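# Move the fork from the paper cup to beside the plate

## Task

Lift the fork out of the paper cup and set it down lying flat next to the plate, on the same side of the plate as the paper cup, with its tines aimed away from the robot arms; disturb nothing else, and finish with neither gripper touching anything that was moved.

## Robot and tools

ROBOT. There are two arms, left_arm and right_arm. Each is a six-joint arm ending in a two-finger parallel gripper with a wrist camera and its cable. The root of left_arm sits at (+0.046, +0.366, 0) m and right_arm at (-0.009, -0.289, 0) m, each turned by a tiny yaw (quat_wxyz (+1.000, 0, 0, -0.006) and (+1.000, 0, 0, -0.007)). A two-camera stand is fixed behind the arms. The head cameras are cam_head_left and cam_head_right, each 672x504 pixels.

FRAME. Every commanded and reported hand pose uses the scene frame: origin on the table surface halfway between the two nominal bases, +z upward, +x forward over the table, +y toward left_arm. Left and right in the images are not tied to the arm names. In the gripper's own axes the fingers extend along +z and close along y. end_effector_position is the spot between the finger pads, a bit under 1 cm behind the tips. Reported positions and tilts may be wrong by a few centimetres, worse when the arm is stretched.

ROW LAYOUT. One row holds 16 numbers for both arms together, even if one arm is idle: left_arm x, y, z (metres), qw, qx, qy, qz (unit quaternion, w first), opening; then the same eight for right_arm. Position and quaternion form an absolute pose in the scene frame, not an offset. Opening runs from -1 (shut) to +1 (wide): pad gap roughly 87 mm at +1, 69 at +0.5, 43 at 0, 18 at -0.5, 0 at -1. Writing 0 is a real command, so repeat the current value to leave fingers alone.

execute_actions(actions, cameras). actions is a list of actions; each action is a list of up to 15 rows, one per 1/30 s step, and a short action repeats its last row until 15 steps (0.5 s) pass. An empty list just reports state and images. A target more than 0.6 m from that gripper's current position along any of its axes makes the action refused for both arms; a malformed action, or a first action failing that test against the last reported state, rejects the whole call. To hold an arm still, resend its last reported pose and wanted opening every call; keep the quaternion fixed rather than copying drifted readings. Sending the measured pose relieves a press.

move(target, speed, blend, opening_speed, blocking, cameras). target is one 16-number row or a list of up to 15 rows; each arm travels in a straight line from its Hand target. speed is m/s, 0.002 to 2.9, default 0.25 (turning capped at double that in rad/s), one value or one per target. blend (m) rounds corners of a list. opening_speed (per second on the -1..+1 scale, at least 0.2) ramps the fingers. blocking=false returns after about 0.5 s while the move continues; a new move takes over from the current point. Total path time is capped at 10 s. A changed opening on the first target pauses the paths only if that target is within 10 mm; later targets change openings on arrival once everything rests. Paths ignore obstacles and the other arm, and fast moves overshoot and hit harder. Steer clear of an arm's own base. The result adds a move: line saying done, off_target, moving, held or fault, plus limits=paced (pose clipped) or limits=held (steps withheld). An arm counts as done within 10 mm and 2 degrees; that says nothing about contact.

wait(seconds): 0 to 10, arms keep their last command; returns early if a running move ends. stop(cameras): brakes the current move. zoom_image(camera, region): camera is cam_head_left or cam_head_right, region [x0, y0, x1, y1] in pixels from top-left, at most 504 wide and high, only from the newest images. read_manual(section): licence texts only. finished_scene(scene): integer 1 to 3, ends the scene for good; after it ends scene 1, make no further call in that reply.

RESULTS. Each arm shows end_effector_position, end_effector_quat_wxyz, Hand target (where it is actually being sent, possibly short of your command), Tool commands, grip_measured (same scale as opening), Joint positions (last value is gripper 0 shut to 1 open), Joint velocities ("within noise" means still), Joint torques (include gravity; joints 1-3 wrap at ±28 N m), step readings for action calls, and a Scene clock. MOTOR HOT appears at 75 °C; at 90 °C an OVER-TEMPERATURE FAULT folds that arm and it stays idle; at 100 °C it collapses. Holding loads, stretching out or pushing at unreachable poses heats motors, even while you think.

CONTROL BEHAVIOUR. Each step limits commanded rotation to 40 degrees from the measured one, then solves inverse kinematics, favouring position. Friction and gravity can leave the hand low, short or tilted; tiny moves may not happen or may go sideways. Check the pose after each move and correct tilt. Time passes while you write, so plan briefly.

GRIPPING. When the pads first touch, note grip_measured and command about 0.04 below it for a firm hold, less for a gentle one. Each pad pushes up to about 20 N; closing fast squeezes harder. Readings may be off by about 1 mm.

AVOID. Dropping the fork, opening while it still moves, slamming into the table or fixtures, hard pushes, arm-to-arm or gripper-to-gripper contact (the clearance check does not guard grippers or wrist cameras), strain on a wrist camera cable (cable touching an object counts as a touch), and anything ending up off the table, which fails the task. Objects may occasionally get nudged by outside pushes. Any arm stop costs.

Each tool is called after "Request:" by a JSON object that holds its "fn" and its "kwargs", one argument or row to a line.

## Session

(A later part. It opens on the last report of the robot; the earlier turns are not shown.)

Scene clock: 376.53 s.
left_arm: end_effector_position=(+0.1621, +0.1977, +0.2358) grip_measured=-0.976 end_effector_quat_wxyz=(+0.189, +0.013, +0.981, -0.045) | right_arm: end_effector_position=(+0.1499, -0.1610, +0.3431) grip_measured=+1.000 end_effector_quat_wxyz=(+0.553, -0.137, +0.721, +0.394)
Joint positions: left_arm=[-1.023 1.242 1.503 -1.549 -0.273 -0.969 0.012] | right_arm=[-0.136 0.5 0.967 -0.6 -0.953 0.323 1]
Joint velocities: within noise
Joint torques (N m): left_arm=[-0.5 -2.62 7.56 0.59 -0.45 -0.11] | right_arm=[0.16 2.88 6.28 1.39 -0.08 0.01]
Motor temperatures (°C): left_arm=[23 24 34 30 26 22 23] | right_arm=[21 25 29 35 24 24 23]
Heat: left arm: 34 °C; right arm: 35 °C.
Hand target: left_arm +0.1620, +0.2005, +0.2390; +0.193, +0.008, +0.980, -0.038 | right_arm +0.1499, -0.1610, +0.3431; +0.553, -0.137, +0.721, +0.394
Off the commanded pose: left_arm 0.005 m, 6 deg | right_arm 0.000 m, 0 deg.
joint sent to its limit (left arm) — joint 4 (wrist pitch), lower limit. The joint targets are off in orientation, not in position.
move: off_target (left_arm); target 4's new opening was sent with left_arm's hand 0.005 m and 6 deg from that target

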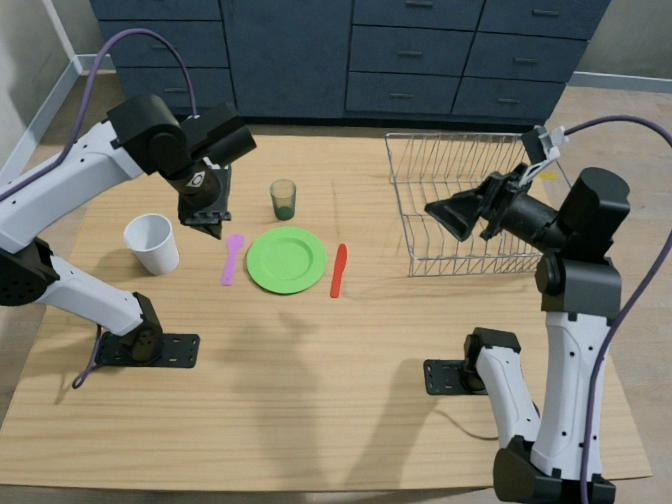

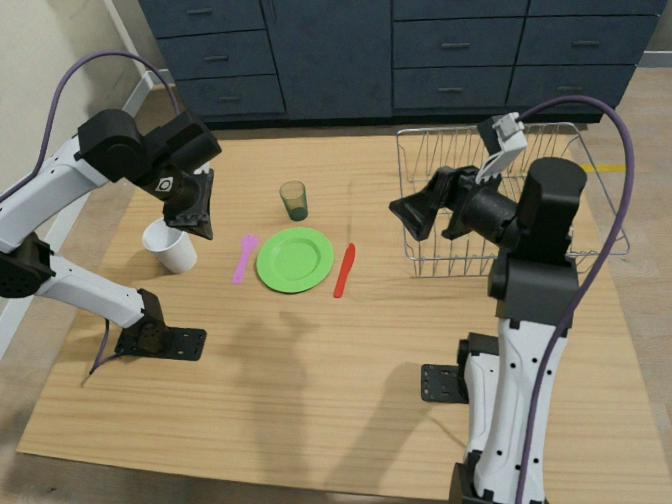

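Request:
{"fn": "move", "kwargs": {
  "target": [
    [0.20,0.33,0.22,0,-0.609,0.793,0,-0.1,0.1499,-0.1610,0.3431,0.553,-0.137,0.721,0.394,1],
    [0.22,0.390,0.137,0,-0.7071,0.7071,0,-0.1,0.1499,-0.1610,0.3431,0.553,-0.137,0.721,0.394,1]
  ],
  "speed": [0.25,0.15]
}}

Request:
{"fn": "zoom_image", "kwargs": {
  "camera": "cam_head_left",
  "region": [90, 180, 200, 290]
}}

Request:
{"fn": "zoom_image", "kwargs": {
  "camera": "cam_head_right",
  "region": [110, 180, 220, 290]
}}

Scene clock: 411.20 s.
left_arm: end_effector_position=(+0.2195, +0.3871, +0.1423) grip_measured=-0.100 end_effector_quat_wxyz=(+0.002, +0.704, -0.710, +0.009) | right_arm: end_effector_position=(+0.1499, -0.1610, +0.3431) grip_measured=+1.000 end_effector_quat_wxyz=(+0.553, -0.137, +0.721, +0.394)
Joint positions: left_arm=[0.377 1.237 1.109 -1.439 0.019 -1.196 0.45] | right_arm=[-0.136 0.5 0.967 -0.6 -0.953 0.323 1]
Joint velocities: within noise
Joint torques (N m): left_arm=[0.66 -2.22 5.26 0.47 -0.24 0.01] | right_arm=[0.16 2.86 6.28 1.4 -0.11 -0.01]
Motor temperatures (°C): left_arm=[23 24 35 29 26 22 23] | right_arm=[21 25 29 35 24 24 23]
Heat: left arm: 35 °C; right arm: 35 °C.
Hand target: left_arm +0.2197, +0.3904, +0.1377; +0.005, +0.708, -0.706, +0.003 | right_arm +0.1499, -0.1610, +0.3431; +0.553, -0.137, +0.721, +0.394
Off the commanded pose: left_arm 0.006 m, 1 deg | right_arm 0.000 m, 0 deg.
move: done

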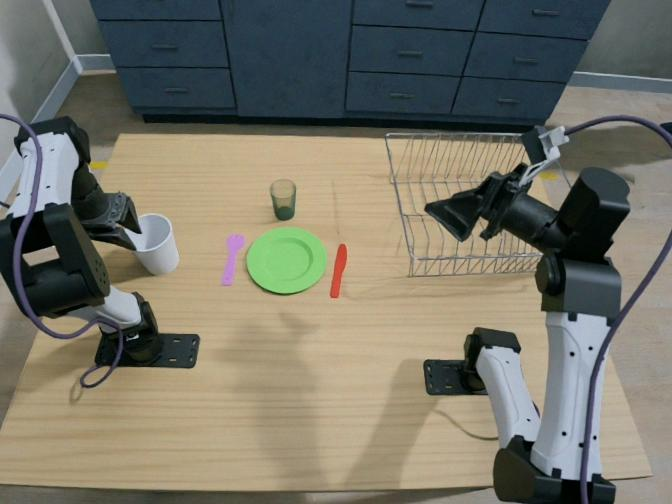

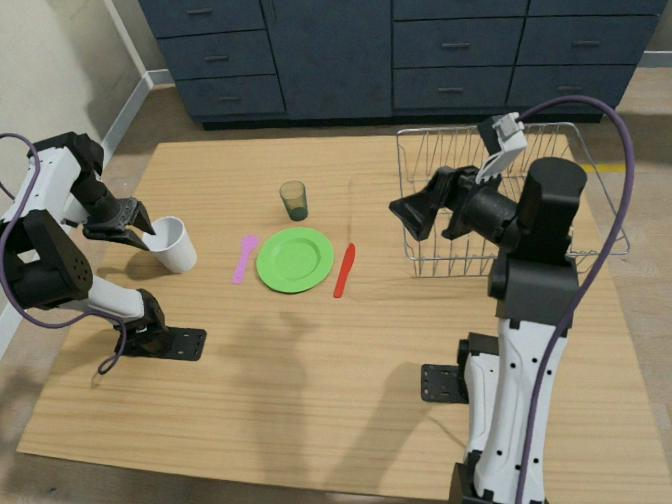

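Scaled by 4.582.

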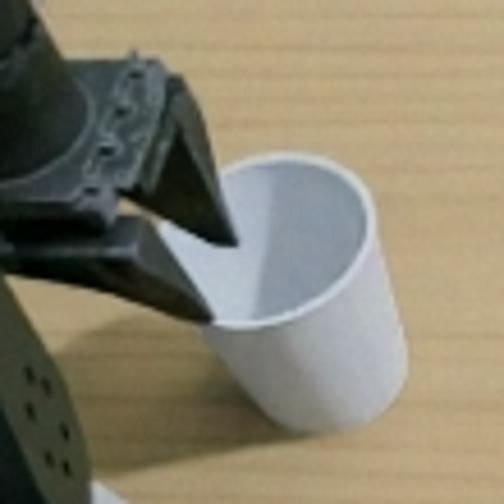

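Scaled by 4.582.

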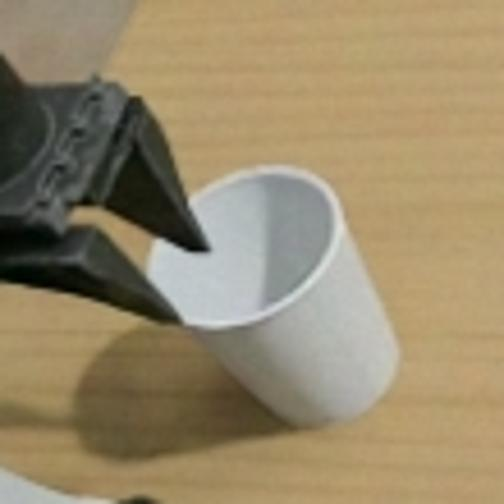

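Request:
{"fn": "move", "kwargs": {
  "target": [
    [0.219,0.389,0.130,0,-0.7071,0.7071,0,-0.1,0.1499,-0.1610,0.3431,0.553,-0.137,0.721,0.394,1],
    [0.219,0.389,0.096,0,-0.7071,0.7071,0,-0.1,0.1499,-0.1610,0.3431,0.553,-0.137,0.721,0.394,1]
  ],
  "speed": 0.06
}}

Request:
{"fn": "zoom_image", "kwargs": {
  "camera": "cam_head_left",
  "region": [90, 180, 200, 290]
}}

Request:
{"fn": "zoom_image", "kwargs": {
  "camera": "cam_head_right",
  "region": [110, 180, 220, 290]
}}

Scene clock: 419.40 s.
left_arm: end_effector_position=(+0.2185, +0.3876, +0.0990) grip_measured=-0.100 end_effector_quat_wxyz=(+0.004, +0.704, -0.710, +0.006) | right_arm: end_effector_position=(+0.1499, -0.1610, +0.3431) grip_measured=+1.000 end_effector_quat_wxyz=(+0.553, -0.137, +0.721, +0.394)
Joint positions: left_arm=[0.377 1.237 0.937 -1.274 0.014 -1.196 0.45] | right_arm=[-0.136 0.5 0.967 -0.6 -0.953 0.323 1]
Joint velocities: within noise
Joint torques (N m): left_arm=[-0.35 -3.43 5.11 0.48 -0.26 -0.11] | right_arm=[0.13 2.88 6.31 1.4 -0.07 0.02]
Motor temperatures (°C): left_arm=[23 24 34 29 26 22 23] | right_arm=[21 25 29 35 24 24 23]
Heat: left arm: 34 °C; right arm: 35 °C.
Hand target: left_arm +0.2184, +0.3888, +0.0961; +0.000, +0.707, -0.707, +0.000 | right_arm +0.1499, -0.1610, +0.3431; +0.553, -0.137, +0.721, +0.394
Off the commanded pose: left_arm 0.003 m, 1 deg | right_arm 0.000 m, 0 deg.
move: done

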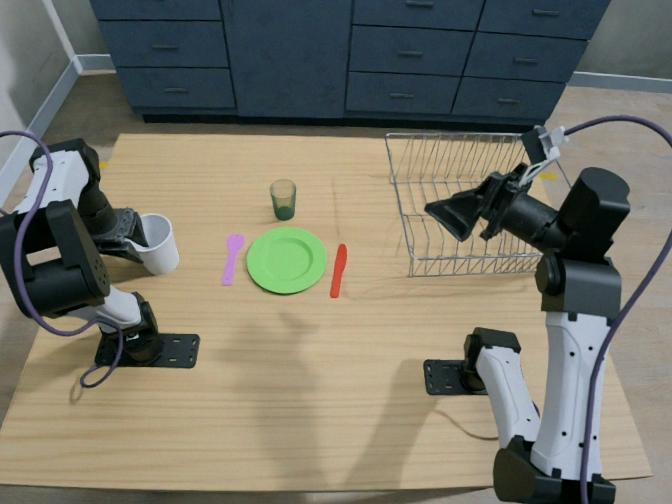

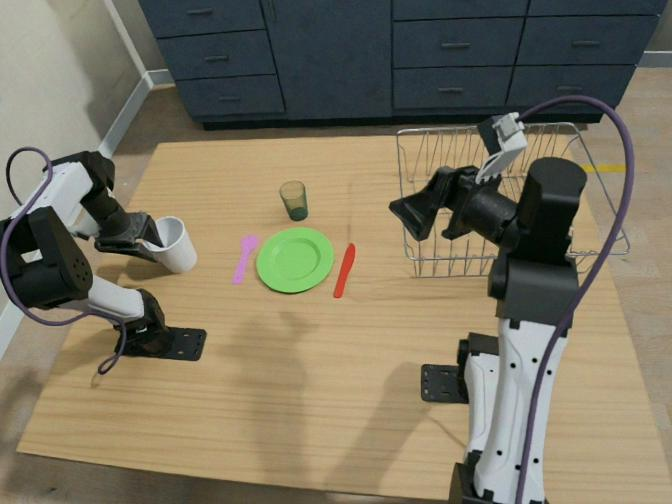

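Scaled by 4.582.

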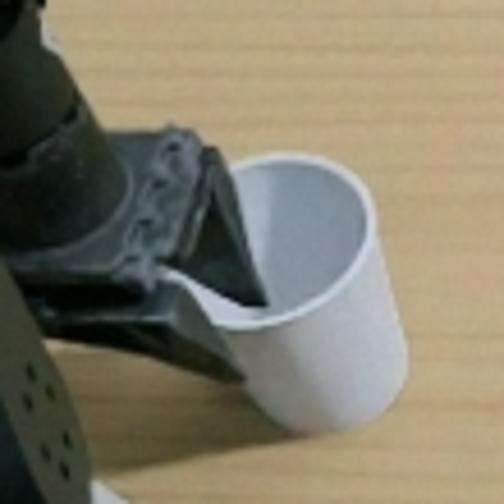

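Scaled by 4.582.

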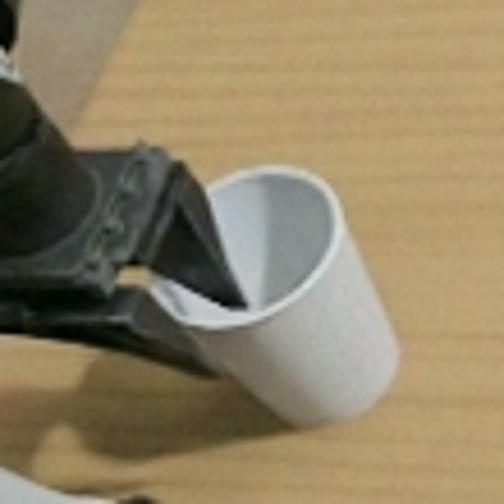

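Request:
{"fn": "move", "kwargs": {
  "target": [
    [0.220,0.389,0.096,0,-0.7071,0.7071,0,-1,0.1499,-0.1610,0.3431,0.553,-0.137,0.721,0.394,1],
    [0.256,0.383,0.098,0,-0.7071,0.7071,0,-1,0.1499,-0.1610,0.3431,0.553,-0.137,0.721,0.394,1]
  ],
  "speed": 0.05,
  "opening_speed": 0.6
}}

Request:
{"fn": "zoom_image", "kwargs": {
  "camera": "cam_head_left",
  "region": [110, 160, 220, 270]
}}

Scene clock: 428.73 s.
left_arm: end_effector_position=(+0.2482, +0.3793, +0.1013) grip_measured=-0.839 end_effector_quat_wxyz=(+0.008, +0.701, -0.713, +0.007) | right_arm: end_effector_position=(+0.1499, -0.1610, +0.3431) grip_measured=+1.000 end_effector_quat_wxyz=(+0.553, -0.137, +0.721, +0.394)
Joint positions: left_arm=[0.295 1.344 1.021 -1.254 0.02 -1.271 0.081] | right_arm=[-0.136 0.5 0.967 -0.6 -0.953 0.323 1]
Joint velocities: within noise
Joint torques (N m): left_arm=[-0.62 -2.22 7.04 0.53 -0.26 -0.22] | right_arm=[0.17 2.82 6.34 1.4 -0.07 0.01]
Motor temperatures (°C): left_arm=[23 24 34 28 26 22 23] | right_arm=[21 25 29 35 24 24 23]
Heat: left arm: 34 °C; right arm: 35 °C.
Hand target: left_arm +0.2561, +0.3823, +0.0984; +0.001, +0.707, -0.707, +0.003 | right_arm +0.1499, -0.1610, +0.3431; +0.553, -0.137, +0.721, +0.394
Off the commanded pose: left_arm 0.009 m, 2 deg | right_arm 0.000 m, 0 deg.
move: done

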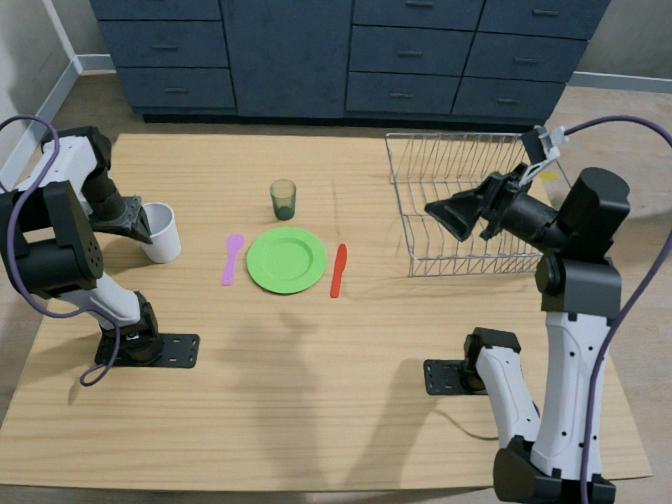

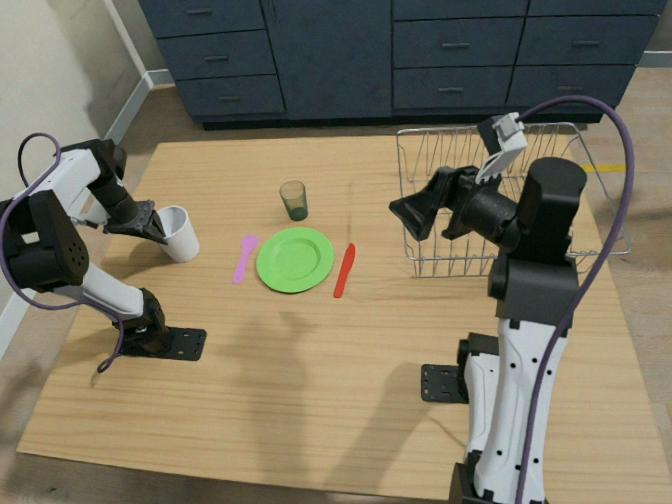

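Scaled by 4.582.

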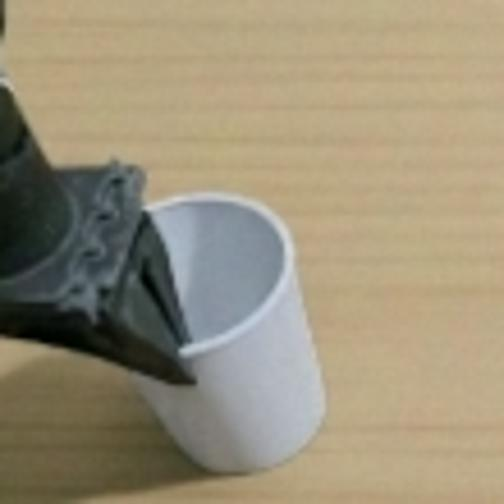

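Request:
{"fn": "move", "kwargs": {
  "target": [0.262,0.3725,0.098,0,-0.7071,0.7071,0,-1,0.1499,-0.1610,0.3431,0.553,-0.137,0.721,0.394,1],
  "speed": 0.05
}}

Request:
{"fn": "zoom_image", "kwargs": {
  "camera": "cam_head_left",
  "region": [110, 160, 220, 270]
}}

Scene clock: 436.13 s.
left_arm: end_effector_position=(+0.2570, +0.3706, +0.1015) grip_measured=-0.845 end_effector_quat_wxyz=(+0.003, +0.703, -0.711, +0.008) | right_arm: end_effector_position=(+0.1499, -0.1610, +0.3431) grip_measured=+1.000 end_effector_quat_wxyz=(+0.553, -0.137, +0.721, +0.394)
Joint positions: left_arm=[0.242 1.358 1.034 -1.242 0.017 -1.329 0.077] | right_arm=[-0.136 0.5 0.967 -0.6 -0.953 0.323 1]
Joint velocities: within noise
Joint torques (N m): left_arm=[-0.98 -2.09 6.87 0.5 -0.27 -0.15] | right_arm=[0.12 2.89 6.34 1.4 -0.06 0.02]
Motor temperatures (°C): left_arm=[23 24 35 28 26 22 23] | right_arm=[21 25 29 35 24 24 23]
Heat: left arm: 35 °C; right arm: 35 °C.
Hand target: left_arm +0.2617, +0.3724, +0.0978; +0.001, +0.707, -0.707, +0.000 | right_arm +0.1499, -0.1610, +0.3431; +0.553, -0.137, +0.721, +0.394
Off the commanded pose: left_arm 0.006 m, 1 deg | right_arm 0.000 m, 0 deg.
move: done

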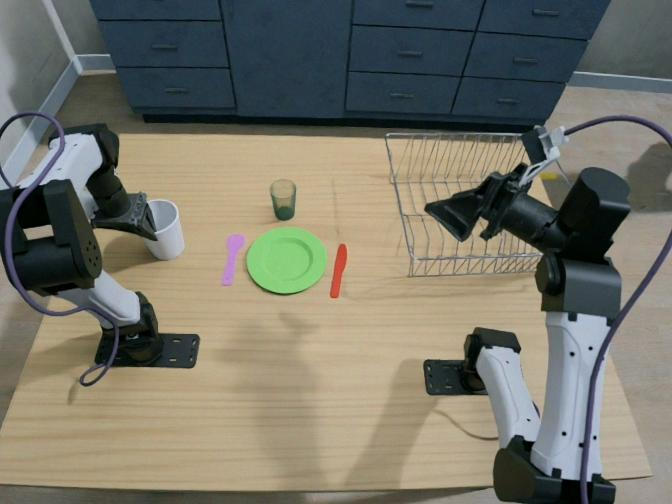

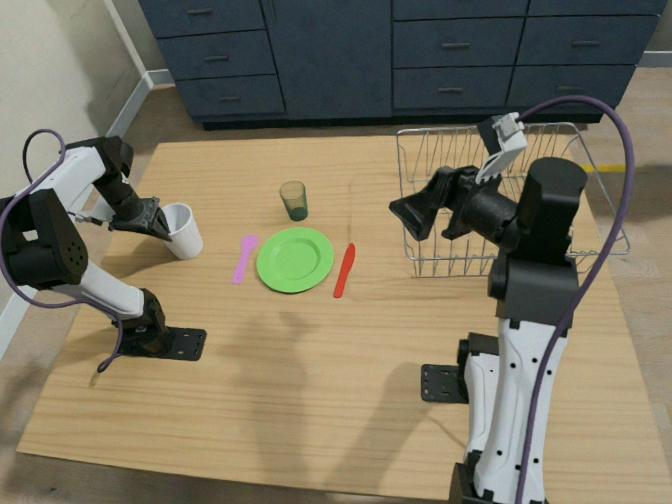

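Scaled by 4.582.

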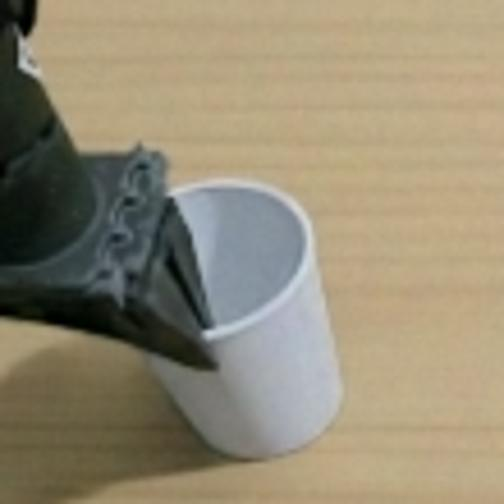

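Request:
{"fn": "move", "kwargs": {
  "target": [
    [0.261,0.3725,0.098,0,-0.7071,0.7071,0,-0.35,0.1499,-0.1610,0.3431,0.553,-0.137,0.721,0.394,1],
    [0.257,0.3735,0.15,0,-0.7071,0.7071,0,-0.35,0.1499,-0.1610,0.3431,0.553,-0.137,0.721,0.394,1],
    [0.255,0.375,0.22,0,-0.7071,0.7071,0,-0.35,0.1499,-0.1610,0.3431,0.553,-0.137,0.721,0.394,1]
  ],
  "speed": [0.05,0.07,0.15],
  "opening_speed": 0.6
}}

Request:
{"fn": "zoom_image", "kwargs": {
  "camera": "cam_head_left",
  "region": [110, 160, 220, 270]
}}

Scene clock: 447.37 s.
left_arm: end_effector_position=(+0.2600, +0.3786, +0.2131) grip_measured=-0.350 end_effector_quat_wxyz=(-0.067, +0.710, -0.699, +0.043) | right_arm: end_effector_position=(+0.1499, -0.1610, +0.3431) grip_measured=+1.000 end_effector_quat_wxyz=(+0.553, -0.137, +0.721, +0.394)
Joint positions: left_arm=[0.267 1.289 1.429 -1.552 0.006 -1.331 0.325] | right_arm=[-0.136 0.5 0.967 -0.6 -0.953 0.323 1]
Joint velocities: within noise
Joint torques (N m): left_arm=[0.58 -4.36 7.16 0.35 0.12 0.24] | right_arm=[0.17 2.85 6.28 1.4 -0.08 0.02]
Motor temperatures (°C): left_arm=[23 24 34 28 26 22 24] | right_arm=[21 25 29 35 24 24 23]
Heat: left arm: 34 °C; right arm: 35 °C.
Hand target: left_arm +0.2565, +0.3766, +0.2186; -0.065, +0.706, -0.703, +0.050 | right_arm +0.1499, -0.1610, +0.3431; +0.553, -0.137, +0.721, +0.394
Off the commanded pose: left_arm 0.009 m, 9 deg | right_arm 0.000 m, 0 deg.
joint sent to its limit (left arm) — joint 4 (wrist pitch), lower limit. The joint targets are off in orientation, not in position.
move: off_target (left_arm)

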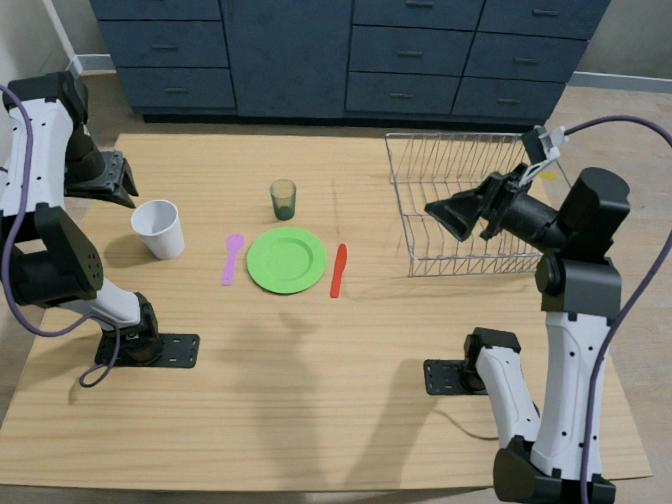

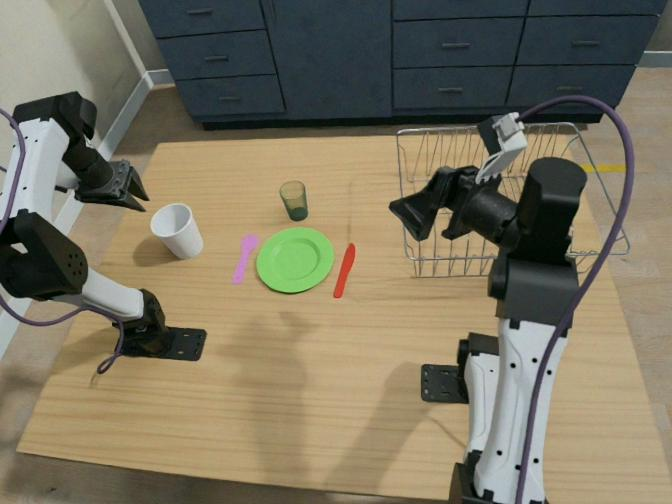

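Scaled by 4.582.

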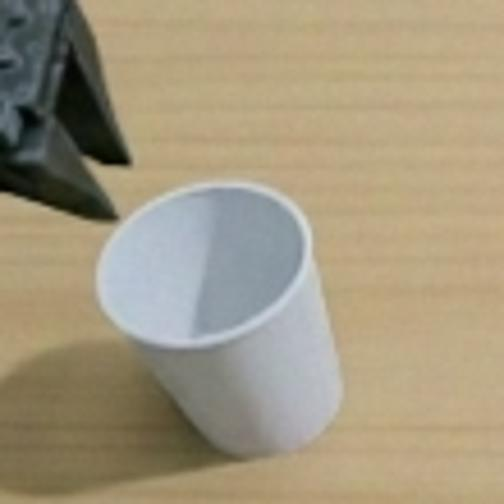

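Cup is back in its original spot and the fork is placed.

Request:
{"fn": "finished_scene", "kwargs": {
  "scene": 3
}}

The scene is finished: the task was done.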